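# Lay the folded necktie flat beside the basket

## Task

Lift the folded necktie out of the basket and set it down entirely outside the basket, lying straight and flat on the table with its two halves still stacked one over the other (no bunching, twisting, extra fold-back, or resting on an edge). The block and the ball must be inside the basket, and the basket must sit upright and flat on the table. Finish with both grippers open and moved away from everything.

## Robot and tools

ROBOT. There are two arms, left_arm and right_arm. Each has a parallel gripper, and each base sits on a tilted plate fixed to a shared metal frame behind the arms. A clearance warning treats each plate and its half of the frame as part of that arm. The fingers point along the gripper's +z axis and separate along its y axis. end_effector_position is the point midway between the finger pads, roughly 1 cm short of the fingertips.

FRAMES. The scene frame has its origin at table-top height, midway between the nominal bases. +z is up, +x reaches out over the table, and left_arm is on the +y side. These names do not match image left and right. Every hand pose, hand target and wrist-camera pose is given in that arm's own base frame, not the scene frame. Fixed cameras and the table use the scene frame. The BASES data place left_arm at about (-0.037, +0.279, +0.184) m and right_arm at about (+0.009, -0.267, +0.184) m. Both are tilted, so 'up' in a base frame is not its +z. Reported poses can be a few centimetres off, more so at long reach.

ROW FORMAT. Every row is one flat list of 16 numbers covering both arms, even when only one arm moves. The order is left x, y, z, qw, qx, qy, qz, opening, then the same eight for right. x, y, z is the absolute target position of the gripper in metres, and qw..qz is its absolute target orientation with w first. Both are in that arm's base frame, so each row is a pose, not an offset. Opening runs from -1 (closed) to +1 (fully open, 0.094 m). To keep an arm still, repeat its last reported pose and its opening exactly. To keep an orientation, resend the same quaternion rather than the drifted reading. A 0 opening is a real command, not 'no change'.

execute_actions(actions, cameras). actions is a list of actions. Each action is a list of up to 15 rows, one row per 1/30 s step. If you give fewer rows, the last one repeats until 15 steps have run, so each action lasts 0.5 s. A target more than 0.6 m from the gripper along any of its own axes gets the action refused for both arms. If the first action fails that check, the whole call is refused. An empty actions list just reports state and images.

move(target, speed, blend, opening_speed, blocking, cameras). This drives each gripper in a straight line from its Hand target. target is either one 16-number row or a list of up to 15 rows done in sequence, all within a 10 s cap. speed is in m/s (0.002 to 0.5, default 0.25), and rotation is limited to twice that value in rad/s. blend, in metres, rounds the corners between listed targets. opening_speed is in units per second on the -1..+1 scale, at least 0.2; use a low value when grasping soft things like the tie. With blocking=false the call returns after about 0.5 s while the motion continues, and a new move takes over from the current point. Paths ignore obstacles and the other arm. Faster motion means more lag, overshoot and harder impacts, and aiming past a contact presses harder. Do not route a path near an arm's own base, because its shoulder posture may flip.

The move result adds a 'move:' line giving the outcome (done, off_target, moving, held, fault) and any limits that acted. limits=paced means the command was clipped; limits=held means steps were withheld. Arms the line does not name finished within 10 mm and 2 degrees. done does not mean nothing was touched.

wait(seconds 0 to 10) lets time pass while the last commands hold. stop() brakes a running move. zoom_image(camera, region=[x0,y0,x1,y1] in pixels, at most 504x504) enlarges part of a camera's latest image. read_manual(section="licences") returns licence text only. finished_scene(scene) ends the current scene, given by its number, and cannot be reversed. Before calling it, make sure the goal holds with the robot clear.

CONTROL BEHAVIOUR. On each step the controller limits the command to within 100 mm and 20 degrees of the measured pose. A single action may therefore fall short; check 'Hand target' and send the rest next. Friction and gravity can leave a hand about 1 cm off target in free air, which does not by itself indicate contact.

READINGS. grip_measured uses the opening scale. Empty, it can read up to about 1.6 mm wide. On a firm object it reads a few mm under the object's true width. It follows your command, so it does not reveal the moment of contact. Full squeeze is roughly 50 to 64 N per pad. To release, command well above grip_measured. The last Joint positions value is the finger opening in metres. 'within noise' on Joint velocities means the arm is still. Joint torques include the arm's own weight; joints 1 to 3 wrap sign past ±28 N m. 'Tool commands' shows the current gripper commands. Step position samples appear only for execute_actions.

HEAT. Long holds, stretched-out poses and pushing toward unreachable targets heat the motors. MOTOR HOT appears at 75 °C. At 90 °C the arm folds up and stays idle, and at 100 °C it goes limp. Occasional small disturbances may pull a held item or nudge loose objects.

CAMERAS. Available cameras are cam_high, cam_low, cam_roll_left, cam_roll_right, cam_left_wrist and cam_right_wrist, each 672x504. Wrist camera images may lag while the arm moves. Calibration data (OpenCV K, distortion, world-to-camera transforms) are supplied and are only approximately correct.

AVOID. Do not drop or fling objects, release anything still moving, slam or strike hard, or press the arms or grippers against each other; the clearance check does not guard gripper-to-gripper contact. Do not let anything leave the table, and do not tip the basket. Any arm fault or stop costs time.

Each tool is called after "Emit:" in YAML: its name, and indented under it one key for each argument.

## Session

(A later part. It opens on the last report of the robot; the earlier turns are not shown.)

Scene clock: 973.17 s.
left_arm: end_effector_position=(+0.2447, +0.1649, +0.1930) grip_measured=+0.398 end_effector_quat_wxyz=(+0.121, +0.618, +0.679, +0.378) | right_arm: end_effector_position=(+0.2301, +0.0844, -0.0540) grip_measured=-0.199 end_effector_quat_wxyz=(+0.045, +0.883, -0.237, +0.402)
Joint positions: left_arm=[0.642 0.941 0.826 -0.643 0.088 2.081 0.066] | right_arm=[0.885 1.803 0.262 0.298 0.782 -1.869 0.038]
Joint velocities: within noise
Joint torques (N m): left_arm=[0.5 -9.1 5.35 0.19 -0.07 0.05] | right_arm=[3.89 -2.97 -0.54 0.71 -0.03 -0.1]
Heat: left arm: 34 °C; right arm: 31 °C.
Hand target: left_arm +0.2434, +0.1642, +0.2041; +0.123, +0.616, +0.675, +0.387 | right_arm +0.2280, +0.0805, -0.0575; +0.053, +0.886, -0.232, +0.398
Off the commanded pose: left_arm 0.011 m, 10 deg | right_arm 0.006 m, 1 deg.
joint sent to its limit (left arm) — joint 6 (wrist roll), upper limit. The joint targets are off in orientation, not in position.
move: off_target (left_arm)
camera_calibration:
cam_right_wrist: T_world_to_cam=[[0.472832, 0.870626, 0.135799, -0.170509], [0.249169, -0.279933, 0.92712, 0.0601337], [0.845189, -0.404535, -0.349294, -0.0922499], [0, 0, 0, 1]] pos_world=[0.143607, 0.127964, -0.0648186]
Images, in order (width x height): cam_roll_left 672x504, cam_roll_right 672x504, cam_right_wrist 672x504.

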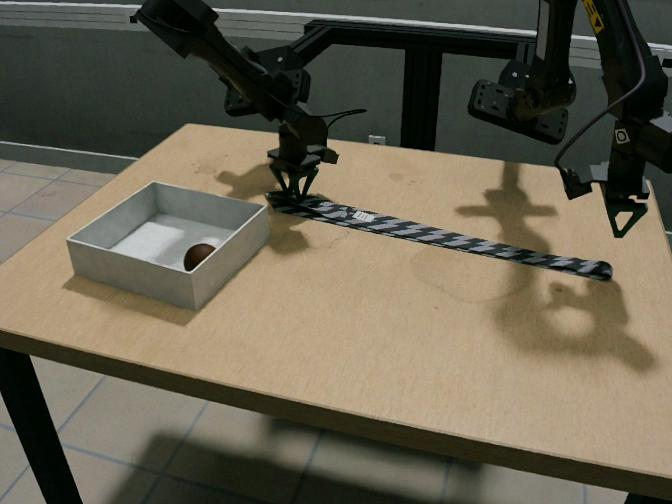

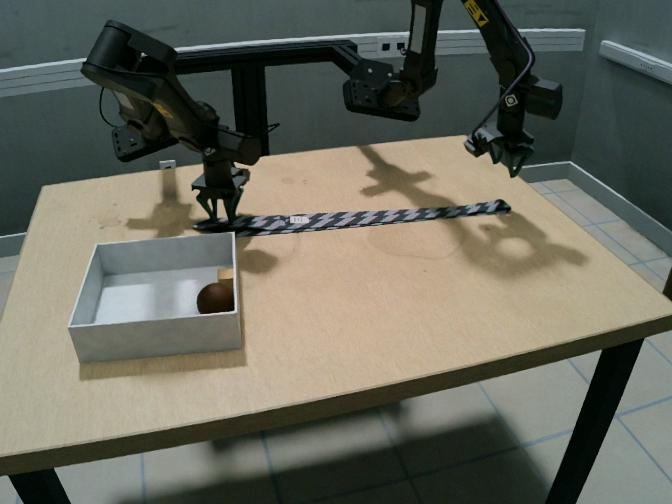

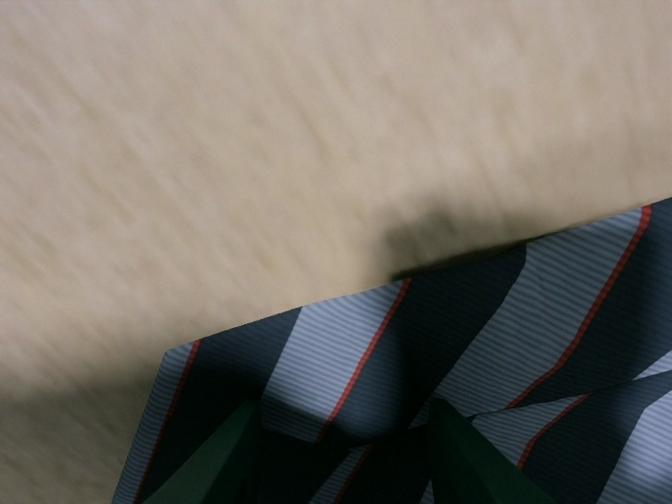

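Emit:
move:
  target: [0.2430,0.1647,0.2043,0.1394,0.6741,0.6204,0.3779,0.4,0.1736,0.1026,-0.0035,0.0527,0.8861,-0.2323,0.3982,-0.2]
  speed: 0.1

Emit:
zoom_image:
  camera: "cam_right_wrist"
  region: [100, 0, 600, 500]

Scene clock: 976.63 s.
left_arm: end_effector_position=(+0.2447, +0.1649, +0.1930) grip_measured=+0.398 end_effector_quat_wxyz=(+0.121, +0.618, +0.679, +0.378) | right_arm: end_effector_position=(+0.1752, +0.0993, -0.0042) grip_measured=-0.199 end_effector_quat_wxyz=(+0.052, +0.885, -0.235, +0.399)
Joint positions: left_arm=[0.642 0.941 0.826 -0.643 0.088 2.081 0.066] | right_arm=[1.219 1.503 0.376 -0.484 0.828 -1.385 0.038]
Joint velocities: within noise
Joint torques (N m): left_arm=[0.49 -9.07 5.35 0.19 -0.07 0.04] | right_arm=[5.01 -1.78 4.16 0.38 -0.05 0.15]
Heat: left arm: 34 °C; right arm: 31 °C.
Hand target: left_arm +0.2434, +0.1642, +0.2041; +0.123, +0.616, +0.675, +0.387 | right_arm +0.1737, +0.1026, -0.0036; +0.053, +0.886, -0.232, +0.398
Off the commanded pose: left_arm 0.011 m, 10 deg | right_arm 0.004 m, 0 deg.
joint sent to its limit (left arm) — joint 6 (wrist roll), upper limit. The joint targets are off in orientation, not in position.
move: off_target (left_arm)
camera_calibration:
cam_left_wrist: T_world_to_cam=[[-0.738961, 0.0500694, -0.671885, 0.30235], [-0.471434, 0.674019, 0.568726, -0.0693191], [0.481339, 0.737016, -0.474469, -0.0609404], [0, 0, 0, 1]] pos_world=[0.220079, 0.0764979, 0.213654]
cam_right_wrist: T_world_to_cam=[[0.47625, 0.870938, 0.121049, -0.164944], [0.257896, -0.269961, 0.927691, 0.0293306], [0.84064, -0.410595, -0.353181, -0.0210332], [0, 0, 0, 1]] pos_world=[0.0886717, 0.142938, -0.0146719]

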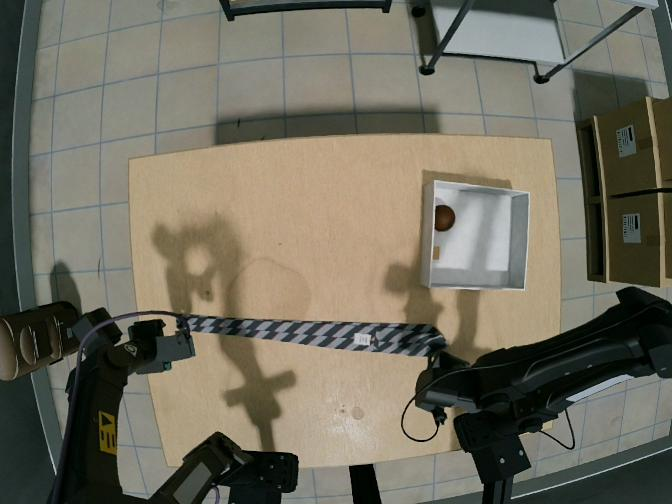

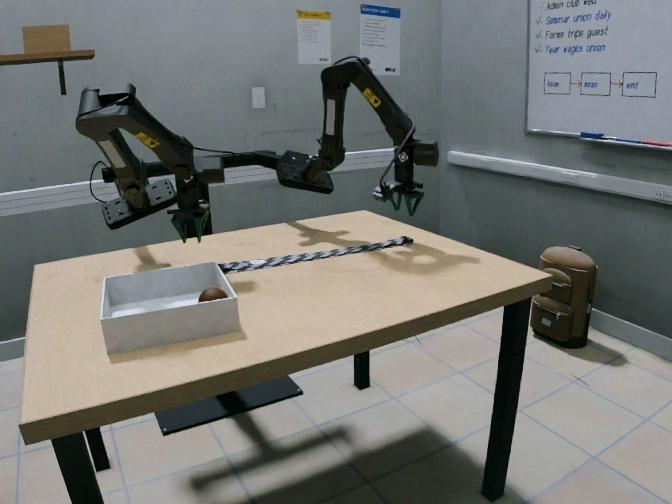

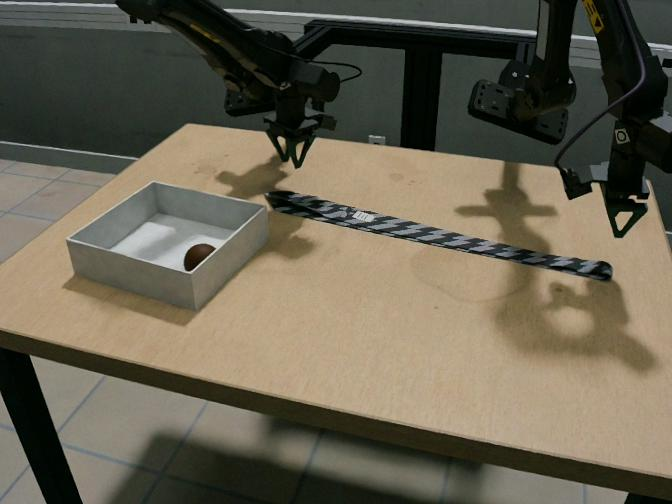

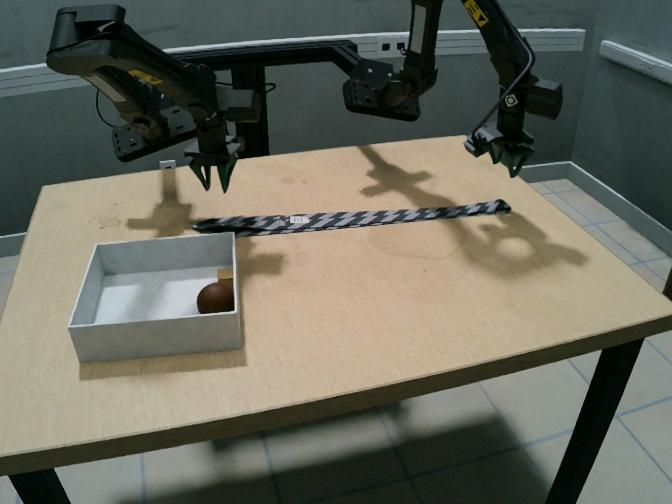

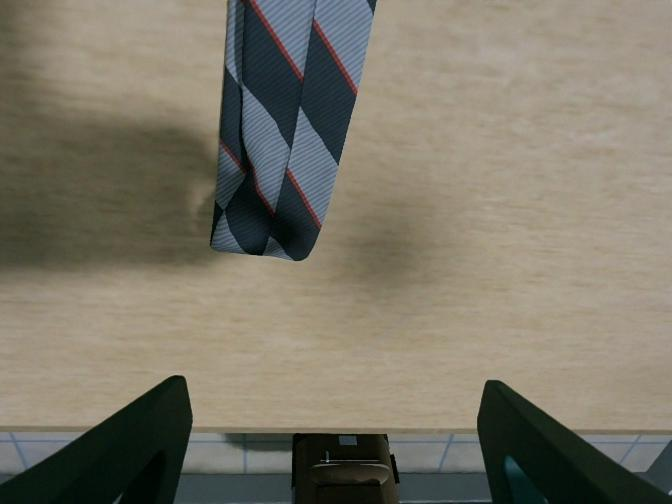

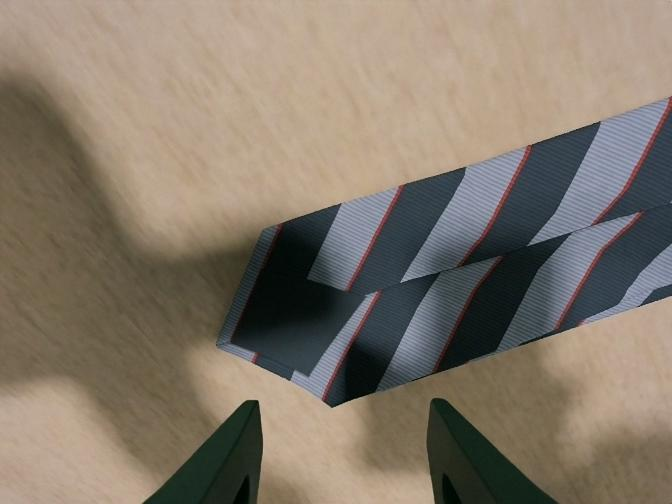

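Scaled by 1.008 from the camera's 672x504 image, which has a finer 960x720 frame.

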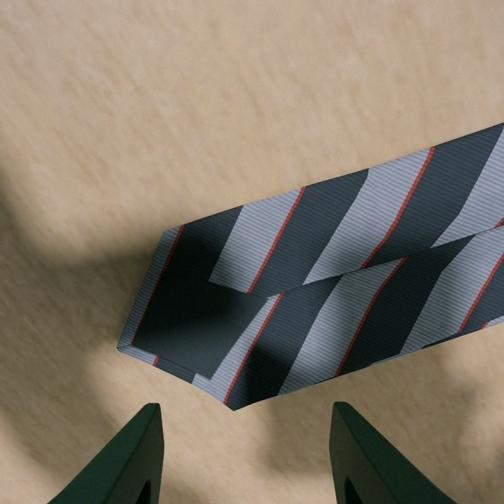

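Emit:
move:
  target: [0.2430,0.1647,0.2043,0.1394,0.6741,0.6204,0.3779,0.4,0.1692,0.0884,0.0214,-0.1727,0.6166,-0.6774,0.3626,0.1]
  speed: 0.15
  cameras: ["cam_right_wrist"]

Emit:
zoom_image:
  camera: "cam_right_wrist"
  region: [150, 0, 600, 450]

Scene clock: 984.47 s.
left_arm: end_effector_position=(+0.2447, +0.1649, +0.1930) grip_measured=+0.398 end_effector_quat_wxyz=(+0.121, +0.618, +0.679, +0.378) | right_arm: end_effector_position=(+0.1697, +0.0844, +0.0183) grip_measured=+0.099 end_effector_quat_wxyz=(+0.167, -0.618, +0.675, -0.367)
Joint positions: left_arm=[0.642 0.941 0.826 -0.643 0.088 2.081 0.066] | right_arm=[1.219 1.338 0.376 -0.664 0.828 -0.239 0.052]
Joint velocities: within noise
Joint torques (N m): left_arm=[0.49 -9.09 5.34 0.19 -0.07 0.04] | right_arm=[3.78 -2.65 4.4 0.37 -0.03 0.14]
Heat: left arm: 34 °C; right arm: 31 °C.
Hand target: left_arm +0.2434, +0.1642, +0.2041; +0.123, +0.616, +0.675, +0.387 | right_arm +0.1693, +0.0884, +0.0213; +0.173, -0.617, +0.677, -0.362
Off the commanded pose: left_arm 0.011 m, 10 deg | right_arm 0.005 m, 1 deg.
joint sent to its limit (left arm) — joint 6 (wrist roll), upper limit. The joint targets are off in orientation, not in position.
move: off_target (left_arm)
camera_calibration:
cam_right_wrist: T_world_to_cam=[[0.705587, 0.000650779, 0.708623, -0.128323], [-0.44434, -0.778575, 0.443151, 0.176733], [0.552005, -0.627551, -0.549063, 0.05627], [0, 0, 0, 1]] pos_world=[0.138011, 0.172995, 0.0435093]
Images, in order (width x height): cam_right_wrist 672x504.

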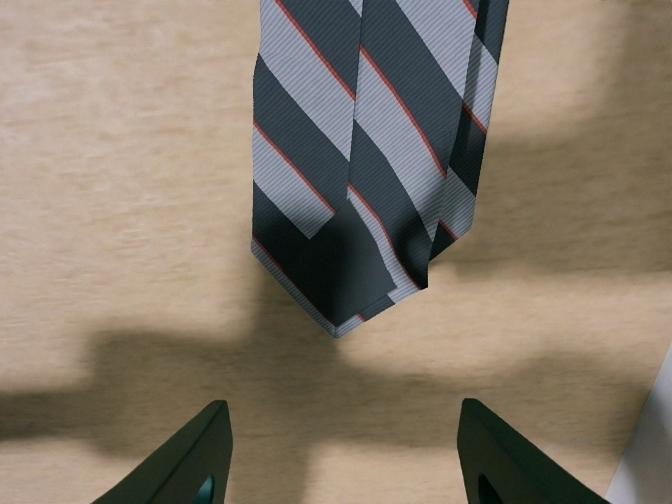

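Scaled by 1.120 from the camera's 672x504 image, which has a finer 960x720 frame.

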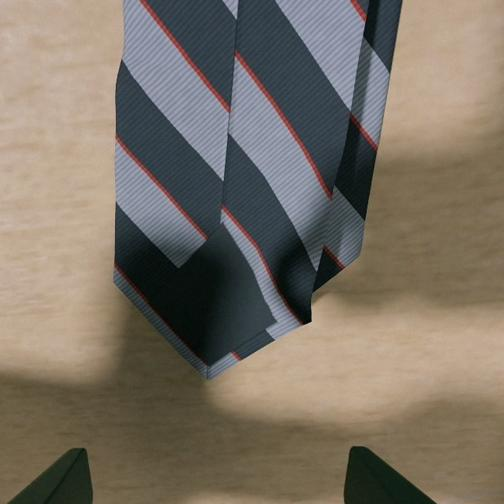

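Emit:
move:
  target:
    - [0.2812,0.1262,0.1528,0.1748,0.6116,0.6821,0.3626,0.5,0.2475,0.0983,0.0061,-0.1727,0.6166,-0.6774,0.3626,-1.0]
    - [0.3152,0.1402,0.1189,0.1748,0.6116,0.6821,0.3626,0.5,0.2815,0.0844,-0.0278,-0.1727,0.6166,-0.6774,0.3626,-1.0]
  speed: 0.1

Scene clock: 1013.83 s.
left_arm: end_effector_position=(+0.3161, +0.1431, +0.1280) grip_measured=+0.498 end_effector_quat_wxyz=(+0.177, +0.609, +0.678, +0.373) | right_arm: end_effector_position=(+0.2699, +0.0788, -0.0180) grip_measured=-0.998 end_effector_quat_wxyz=(-0.152, +0.621, -0.668, +0.381)
Joint positions: left_arm=[0.438 1.174 0.652 -0.198 0.032 1.887 0.07] | right_arm=[0.733 1.665 0.392 0.113 0.761 -0.932 0]
Joint velocities: within noise
Joint torques (N m): left_arm=[-0.49 -7.02 1.36 0.47 -0.05 -0.07] | right_arm=[0.99 -1.02 1.01 1.71 -0.45 -0.18]
Heat: left arm: 33 °C; right arm: 31 °C.
Hand target: left_arm +0.3149, +0.1401, +0.1189; +0.174, +0.611, +0.682, +0.362 | right_arm +0.2802, +0.0841, -0.0256; -0.171, +0.616, -0.678, +0.363
Off the commanded pose: left_arm 0.010 m, 1 deg | right_arm 0.016 m, 3 deg.
move: off_target (right_arm)
camera_calibration:
cam_left_wrist: T_world_to_cam=[[-0.684235, 0.0191791, -0.72901, 0.30697], [-0.488844, 0.729747, 0.478018, 0.0251511], [0.541161, 0.683448, -0.489943, -0.119333], [0, 0, 0, 1]] pos_world=[0.286913, 0.0573168, 0.153295]
cam_right_wrist: T_world_to_cam=[[0.707469, 0.030627, 0.70608, -0.176219], [-0.444492, -0.75745, 0.478222, 0.232066], [0.549467, -0.652175, -0.522259, -0.0193421], [0, 0, 0, 1]] pos_world=[0.238449, 0.168561, 0.00334427]

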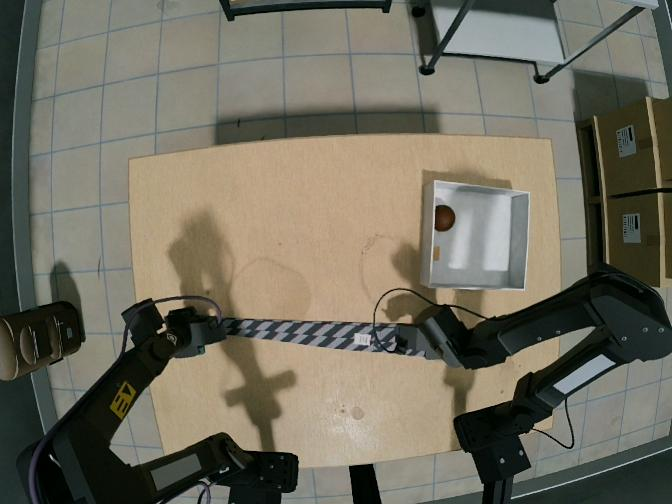

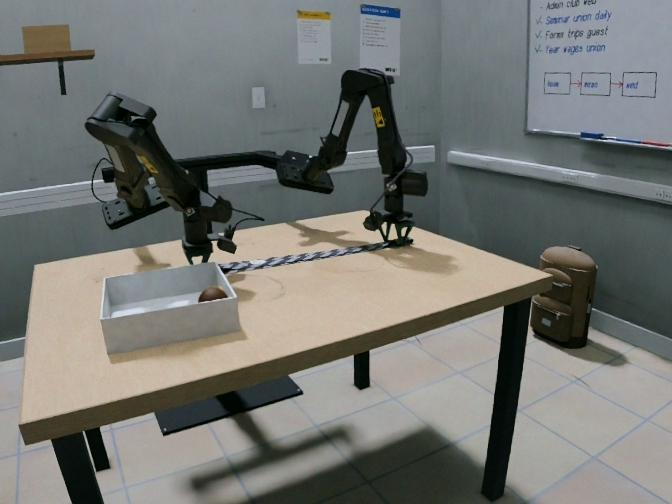

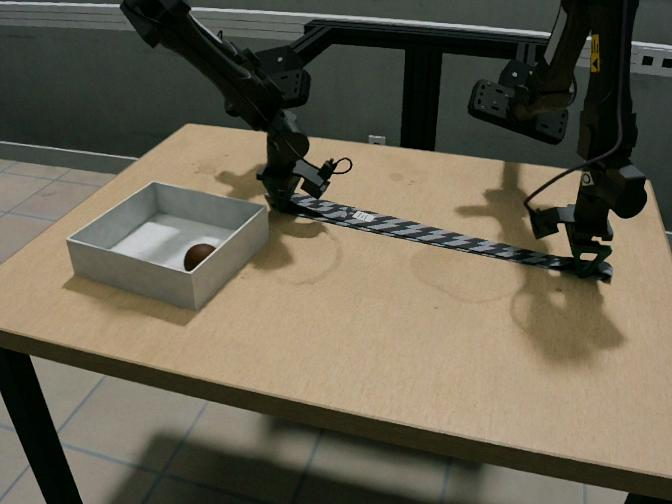

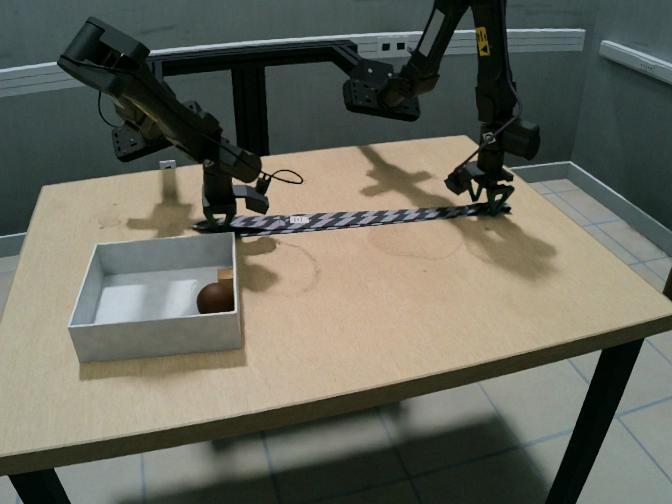

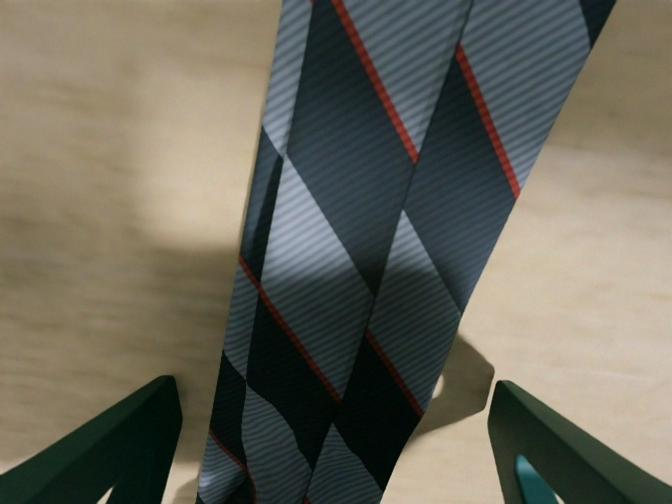

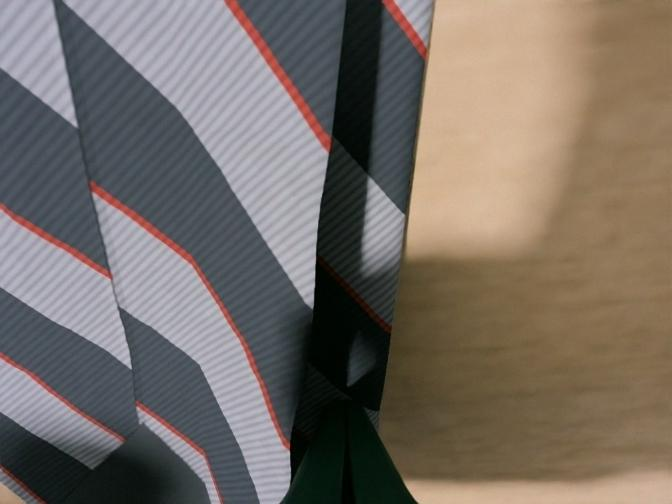

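Emit:
move:
  target:
    - [0.3125,0.1391,0.1216,0.1748,0.6116,0.6821,0.3626,0.5,0.2815,0.0844,-0.0278,-0.1727,0.6166,-0.6774,0.3626,-1.0]
    - [0.3125,0.1391,0.1216,0.1748,0.6116,0.6821,0.3626,-1.0,0.2815,0.0844,-0.0278,-0.1727,0.6166,-0.6774,0.3626,-1.0]
  speed: 0.08
  opening_speed: 0.8
  cameras: ["cam_right_wrist","cam_left_wrist","cam_roll_left"]

Emit:
zoom_image:
  camera: "cam_roll_left"
  region: [500, 180, 660, 300]

Scene clock: 1020.50 s.
left_arm: end_effector_position=(+0.3163, +0.1432, +0.1282) grip_measured=-0.951 end_effector_quat_wxyz=(+0.177, +0.608, +0.678, +0.373) | right_arm: end_effector_position=(+0.2699, +0.0790, -0.0179) grip_measured=-0.998 end_effector_quat_wxyz=(-0.152, +0.622, -0.667, +0.381)
Joint positions: left_arm=[0.438 1.174 0.652 -0.197 0.031 1.887 0.002] | right_arm=[0.734 1.665 0.391 0.113 0.762 -0.934 0]
Joint velocities: within noise
Joint torques (N m): left_arm=[-0.43 -8.42 1.47 0.27 -0.05 -0.07] | right_arm=[1.01 -1.01 1.07 1.73 -0.46 -0.15]
Heat: left arm: 33 °C; right arm: 30 °C.
Hand target: left_arm +0.3125, +0.1392, +0.1215; +0.175, +0.611, +0.682, +0.362 | right_arm +0.2801, +0.0842, -0.0256; -0.171, +0.616, -0.678, +0.363
Off the commanded pose: left_arm 0.009 m, 1 deg | right_arm 0.016 m, 3 deg.
move: off_target (right_arm)
camera_calibration:
cam_left_wrist: T_world_to_cam=[[-0.683486, 0.0191383, -0.729713, 0.307079], [-0.489733, 0.729269, 0.477836, 0.0253889], [0.541302, 0.683959, -0.489073, -0.119633], [0, 0, 0, 1]] pos_world=[0.287075, 0.0574316, 0.153438]
cam_right_wrist: T_world_to_cam=[[0.707063, 0.0329287, 0.706383, -0.176338], [-0.443443, -0.75746, 0.47918, 0.231844], [0.550835, -0.652051, -0.52097, -0.0195174], [0, 0, 0, 1]] pos_world=[0.238243, 0.168693, 0.00329904]
Images, in order (width x height): cam_roll_left 672x504, cam_left_wrist 672x504, cam_right_wrist 672x504.

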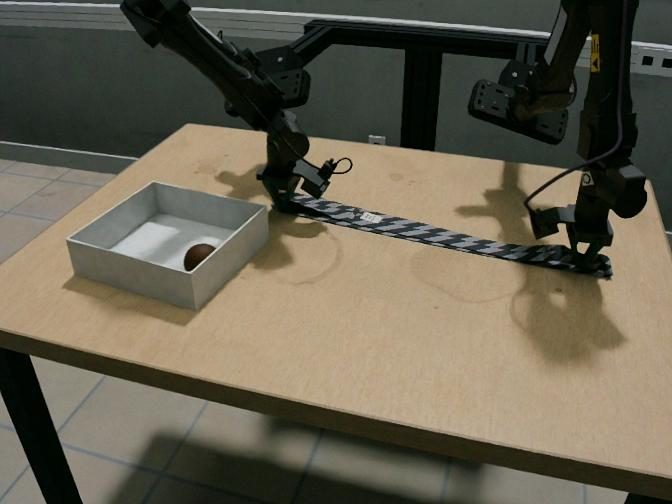

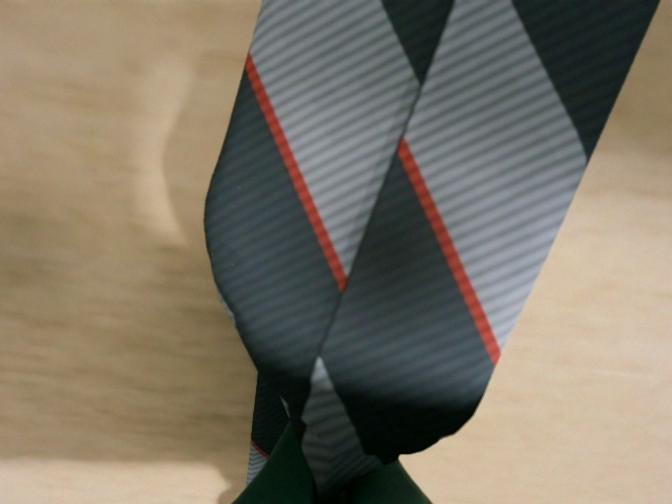

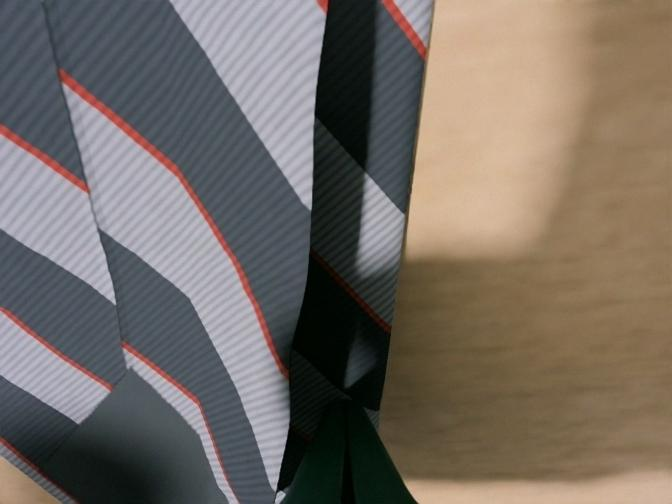

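Scaled by 3.150 from the camera's 672x504 image, which has a finer 960x720 frame.

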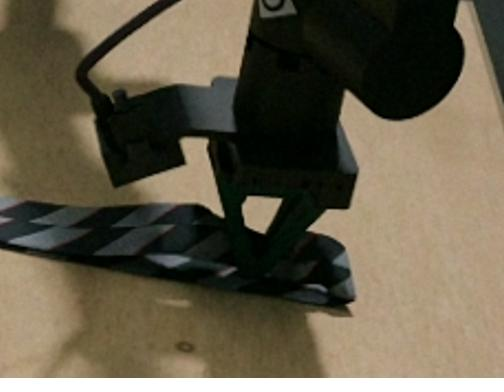

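Emit:
move:
  target:
    - [0.3071,0.1369,0.1270,0.1748,0.6116,0.6821,0.3626,-1.0,0.2815,0.0844,-0.0278,-0.1727,0.6166,-0.6774,0.3626,-1.0]
    - [0.3068,0.1631,0.1374,0.1748,0.6116,0.6821,0.3626,-1.0,0.2815,0.0844,-0.0278,-0.1727,0.6166,-0.6774,0.3626,-1.0]
  speed: 0.04
  cameras: ["cam_right_wrist","cam_left_wrist","cam_roll_left"]

Scene clock: 1024.63 s.
left_arm: end_effector_position=(+0.3059, +0.1636, +0.1396) grip_measured=-0.956 end_effector_quat_wxyz=(+0.173, +0.605, +0.681, +0.374) | right_arm: end_effector_position=(+0.2699, +0.0790, -0.0179) grip_measured=-0.998 end_effector_quat_wxyz=(-0.152, +0.622, -0.667, +0.381)
Joint positions: left_arm=[0.537 1.164 0.696 -0.258 0.095 1.948 0.002] | right_arm=[0.734 1.665 0.391 0.113 0.762 -0.934 0]
Joint velocities: within noise
Joint torques (N m): left_arm=[0.81 -6.89 3.62 0.21 0.12 0.07] | right_arm=[0.95 -1.01 1.03 1.72 -0.47 -0.16]
Heat: left arm: 32 °C; right arm: 30 °C.
Hand target: left_arm +0.3066, +0.1631, +0.1374; +0.175, +0.611, +0.682, +0.363 | right_arm +0.2801, +0.0842, -0.0256; -0.171, +0.616, -0.678, +0.363
Off the commanded pose: left_arm 0.002 m, 1 deg | right_arm 0.016 m, 3 deg.
move: off_target (right_arm)
camera_calibration:
cam_left_wrist: T_world_to_cam=[[-0.686639, 0.012727, -0.726887, 0.309529], [-0.495546, 0.723388, 0.480774, 0.00232511], [0.53194, 0.690324, -0.4904, -0.120373], [0, 0, 0, 1]] pos_world=[0.277719, 0.0774752, 0.164844]
cam_right_wrist: T_world_to_cam=[[0.707063, 0.0329287, 0.706383, -0.176338], [-0.443443, -0.75746, 0.47918, 0.231844], [0.550835, -0.652051, -0.52097, -0.0195174], [0, 0, 0, 1]] pos_world=[0.238243, 0.168693, 0.00329904]
Images, in order (width x height): cam_roll_left 672x504, cam_left_wrist 672x504, cam_right_wrist 672x504.

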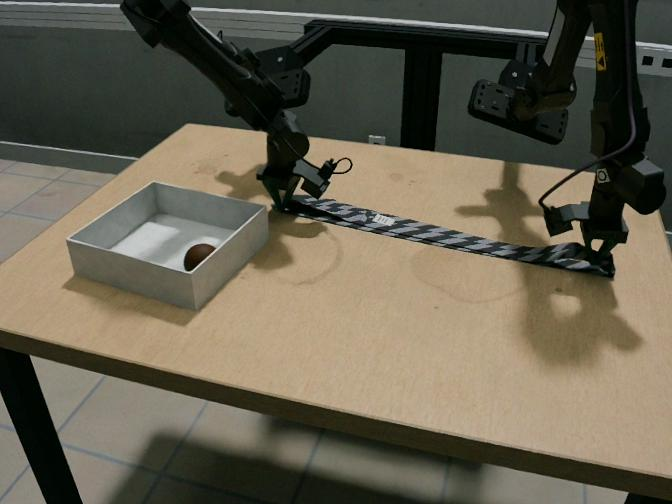

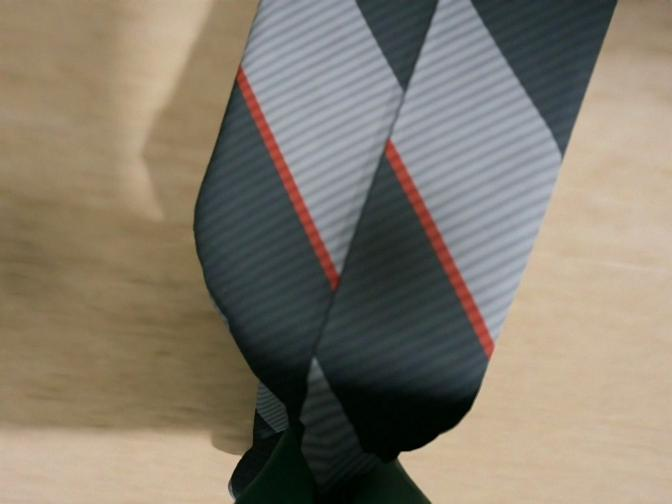

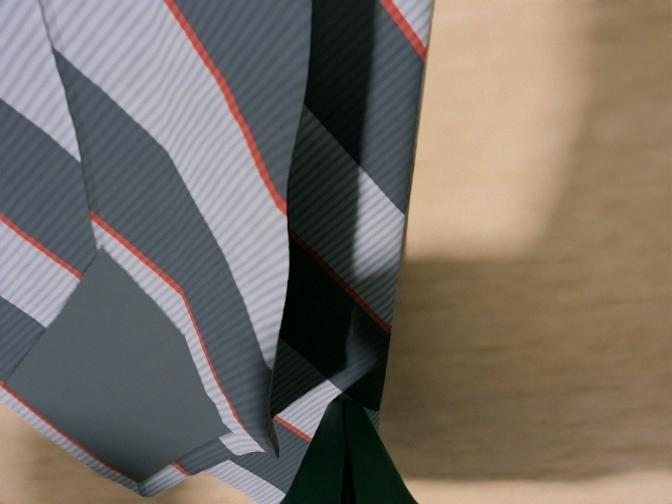

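Emit:
move:
  target:
    - [0.3109,0.1648,0.1334,0.1748,0.6116,0.6821,0.3626,-1.0,0.2815,0.0844,-0.0278,-0.1727,0.6166,-0.6774,0.3626,-1.0]
    - [0.3109,0.1648,0.1334,0.1748,0.6116,0.6821,0.3626,0.3,0.2815,0.0844,-0.0278,-0.1727,0.6166,-0.6774,0.3626,-1.0]
    - [0.2429,0.1369,0.2012,0.1748,0.6116,0.6821,0.3626,0.3,0.1692,0.0884,0.0214,-0.1727,0.6166,-0.6774,0.3626,-1.0]
  speed: 0.1
  opening_speed: 1.5

Emit:
zoom_image:
  camera: "cam_right_wrist"
  region: [150, 0, 600, 450]

Emit:
zoom_image:
  camera: "cam_roll_left"
  region: [500, 180, 660, 300]

Scene clock: 1032.73 s.
left_arm: end_effector_position=(+0.2443, +0.1390, +0.1906) grip_measured=+0.298 end_effector_quat_wxyz=(+0.168, +0.611, +0.688, +0.355) | right_arm: end_effector_position=(+0.1690, +0.0839, +0.0182) grip_measured=-0.998 end_effector_quat_wxyz=(+0.169, -0.616, +0.679, -0.361)
Joint positions: left_arm=[0.607 0.893 0.807 -0.688 0.148 1.997 0.061] | right_arm=[1.215 1.323 0.371 -0.664 0.82 -0.239 0]
Joint velocities: within noise
Joint torques (N m): left_arm=[0.69 -8.88 5.22 0.15 0.13 0.08] | right_arm=[4.1 -1.31 4.88 0.38 0.08 0.16]
Heat: left arm: 32 °C; right arm: 30 °C.
Hand target: left_arm +0.2430, +0.1369, +0.2010; +0.174, +0.611, +0.682, +0.363 | right_arm +0.1693, +0.0883, +0.0213; +0.173, -0.617, +0.677, -0.362
Off the commanded pose: left_arm 0.011 m, 1 deg | right_arm 0.005 m, 1 deg.
move: off_target (left_arm)
camera_calibration:
cam_left_wrist: T_world_to_cam=[[-0.711814, -0.00174338, -0.702365, 0.308152], [-0.47713, 0.735043, 0.481724, -0.0412002], [0.515429, 0.678018, -0.524046, -0.0334529], [0, 0, 0, 1]] pos_world=[0.216932, 0.0535029, 0.218752]
cam_right_wrist: T_world_to_cam=[[0.708258, -0.0113765, 0.705862, -0.12718], [-0.445959, -0.782313, 0.434864, 0.176919], [0.547258, -0.622781, -0.559153, 0.05687], [0, 0, 0, 1]] pos_world=[0.137853, 0.172377, 0.044635]

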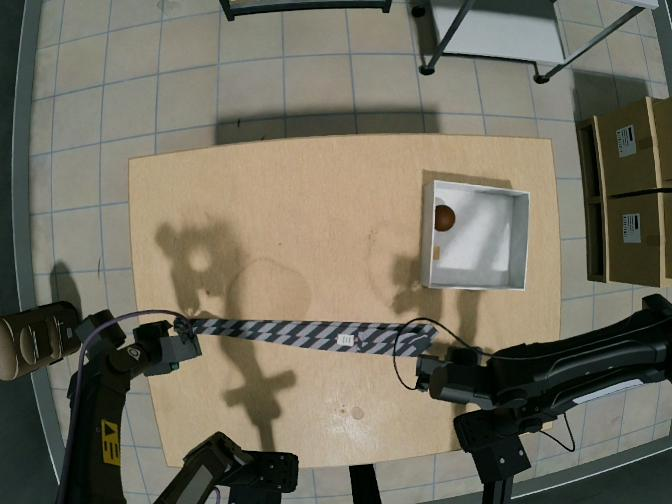

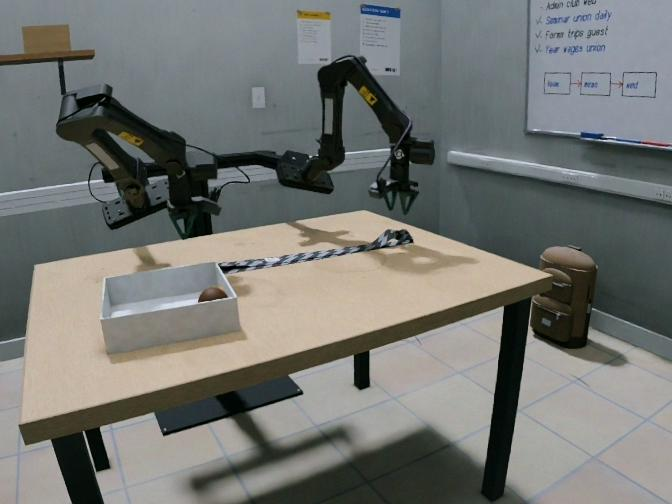

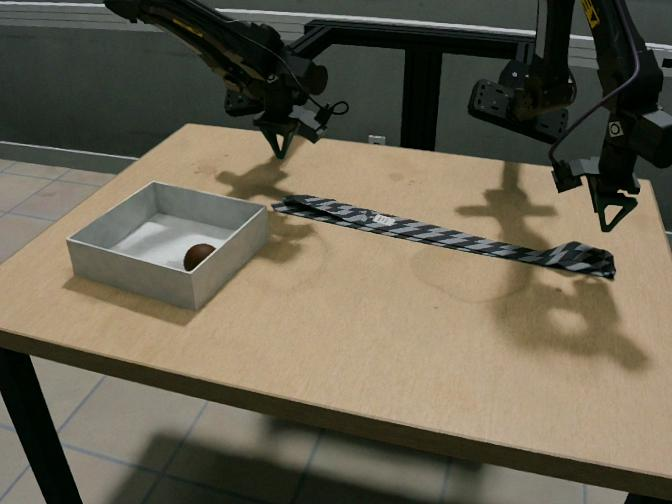

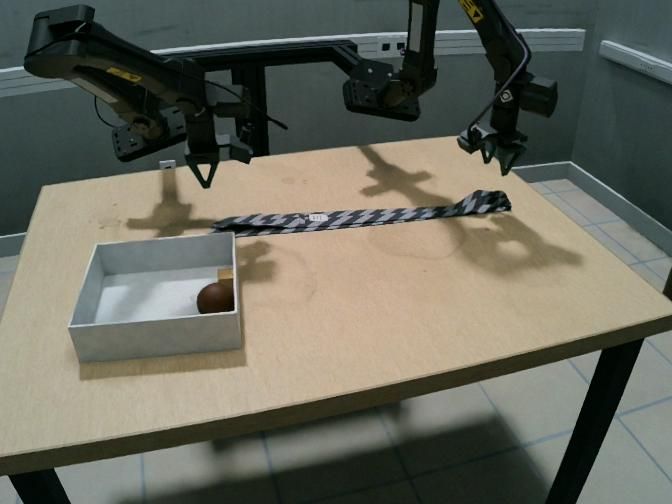

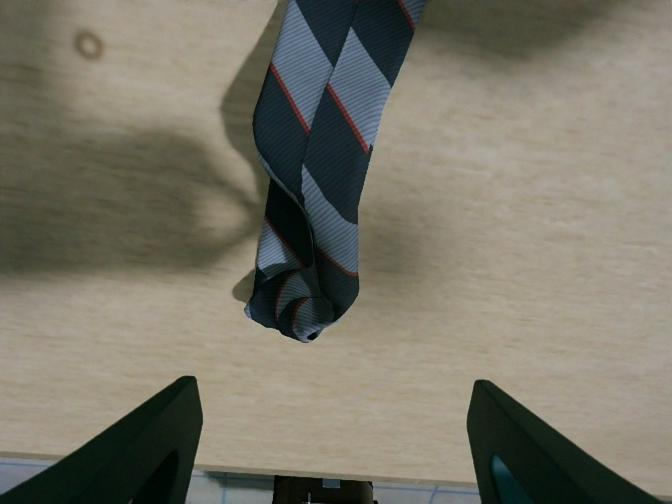

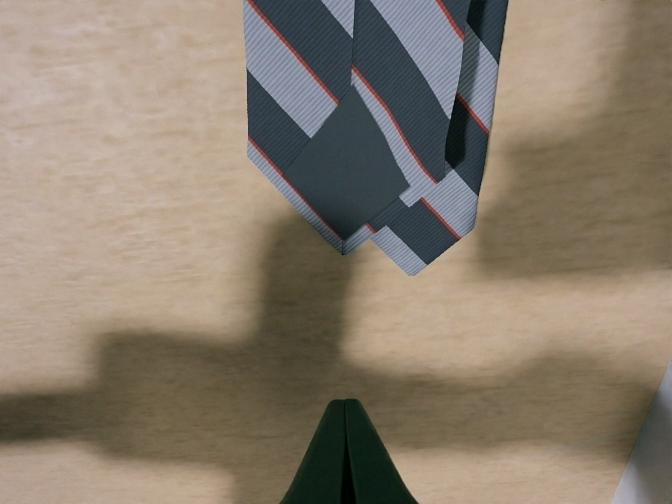

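Scaled by 1.120 from the camera's 672x504 image, which has a finer 960x720 frame.

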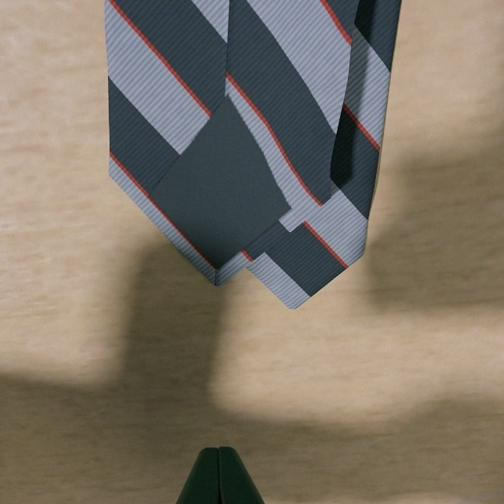

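Scaled by 3.150 from the camera's 672x504 image, which has a finer 960x720 frame.

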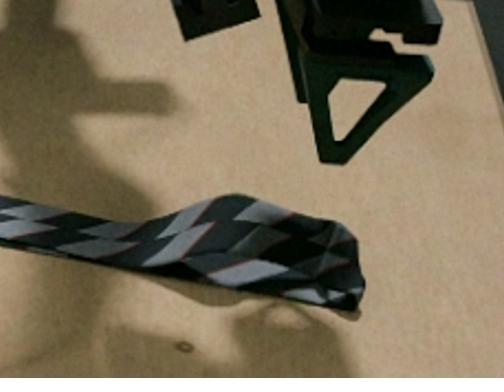

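Emit:
move:
  target:
    - [0.2797,0.0972,0.1407,0.1748,0.6116,0.6821,0.3626,-0.3,0.2340,0.1179,-0.0109,-0.1727,0.6166,-0.6774,0.3626,-1.0]
    - [0.3137,0.1111,0.1068,0.1748,0.6116,0.6821,0.3626,-0.3,0.2680,0.1040,-0.0448,-0.1727,0.6166,-0.6774,0.3626,-1.0]
    - [0.3055,0.1966,0.1338,0.1748,0.6116,0.6821,0.3626,-0.3,0.2680,0.1040,-0.0448,-0.1727,0.6166,-0.6774,0.3626,-1.0]
  speed: [0.12, 0.08, 0.05]

Emit:
zoom_image:
  camera: "cam_roll_left"
  region: [500, 180, 660, 300]

Scene clock: 1053.57 s.
left_arm: end_effector_position=(+0.3058, +0.1910, +0.1395) grip_measured=-0.298 end_effector_quat_wxyz=(+0.182, +0.611, +0.675, +0.371) | right_arm: end_effector_position=(+0.2582, +0.1001, -0.0347) grip_measured=-0.998 end_effector_quat_wxyz=(-0.158, +0.623, -0.666, +0.379)
Joint positions: left_arm=[0.658 1.238 0.742 -0.243 0.208 2.037 0.033] | right_arm=[0.844 1.777 0.418 0.113 0.796 -0.797 0]
Joint velocities: within noise
Joint torques (N m): left_arm=[1.58 -6.22 3.32 0.35 -0.07 0.03] | right_arm=[1.65 -1.21 0.99 1.66 -0.36 -0.17]
Heat: left arm: 32 °C; right arm: 30 °C.
Hand target: left_arm +0.3053, +0.1964, +0.1338; +0.175, +0.611, +0.682, +0.362 | right_arm +0.2670, +0.1037, -0.0430; -0.171, +0.616, -0.678, +0.363
Off the commanded pose: left_arm 0.008 m, 1 deg | right_arm 0.015 m, 3 deg.
move: off_target (right_arm)
camera_calibration:
cam_left_wrist: T_world_to_cam=[[-0.681713, 0.0221192, -0.731286, 0.30638], [-0.482547, 0.737715, 0.47215, -0.0230218], [0.549924, 0.67475, -0.492236, -0.141499], [0, 0, 0, 1]] pos_world=[0.275568, 0.105683, 0.16527]
cam_right_wrist: T_world_to_cam=[[0.70349, 0.0306815, 0.710042, -0.155604], [-0.44041, -0.765303, 0.469416, 0.250377], [0.557799, -0.642939, -0.524871, -0.0109115], [0, 0, 0, 1]] pos_world=[0.225821, 0.189373, -0.012773]

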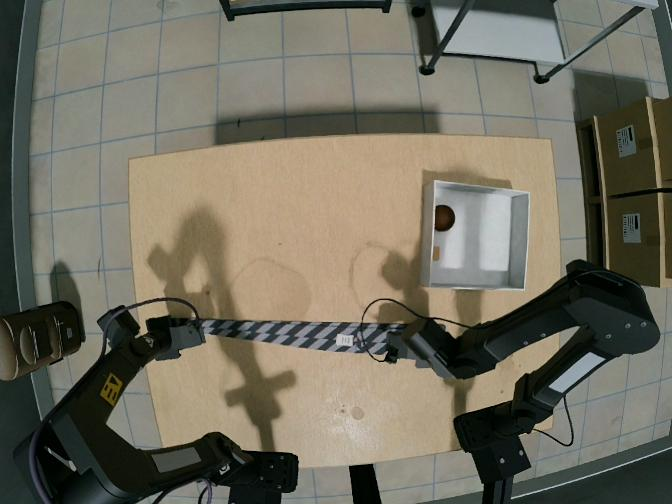

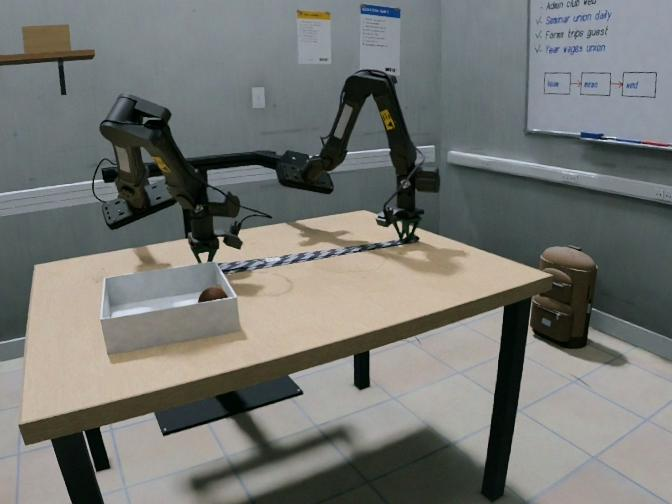

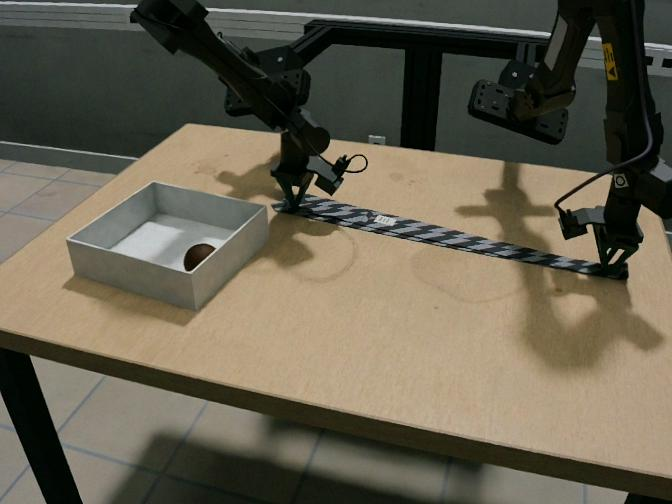

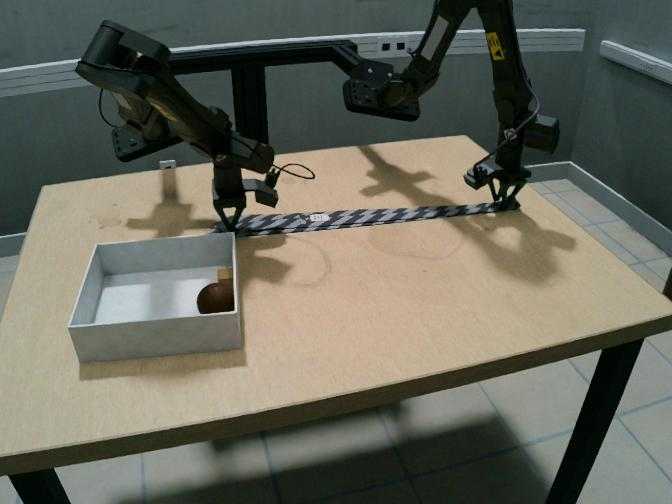

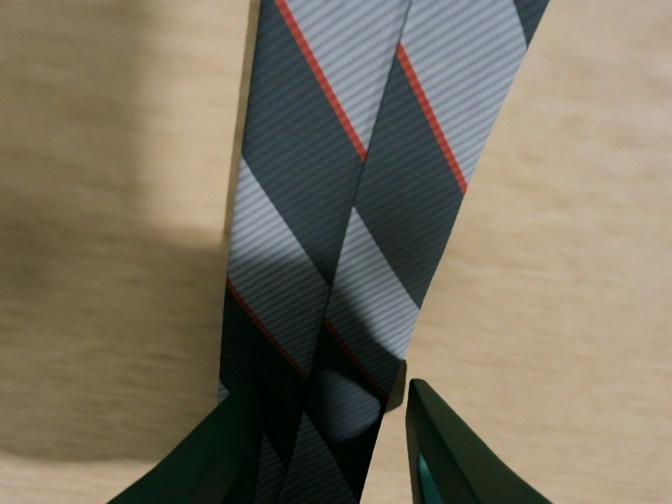

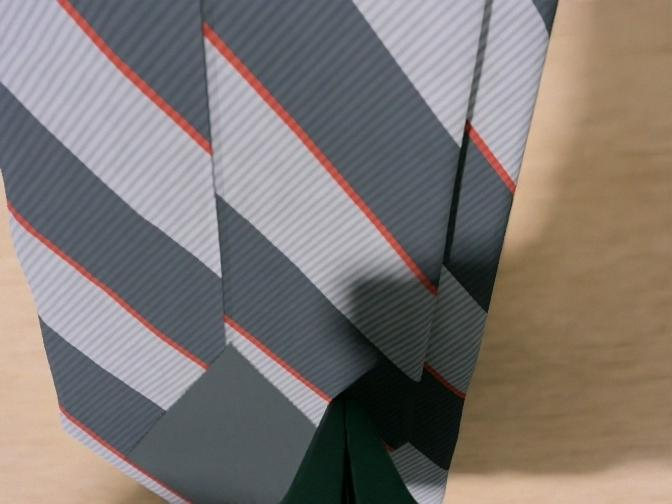

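Scaled by 3.150 from the camera's 672x504 image, which has a finer 960x720 frame.

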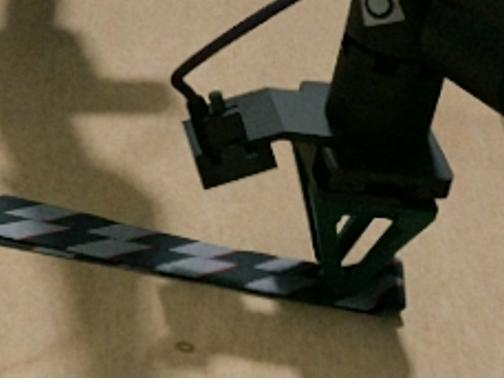

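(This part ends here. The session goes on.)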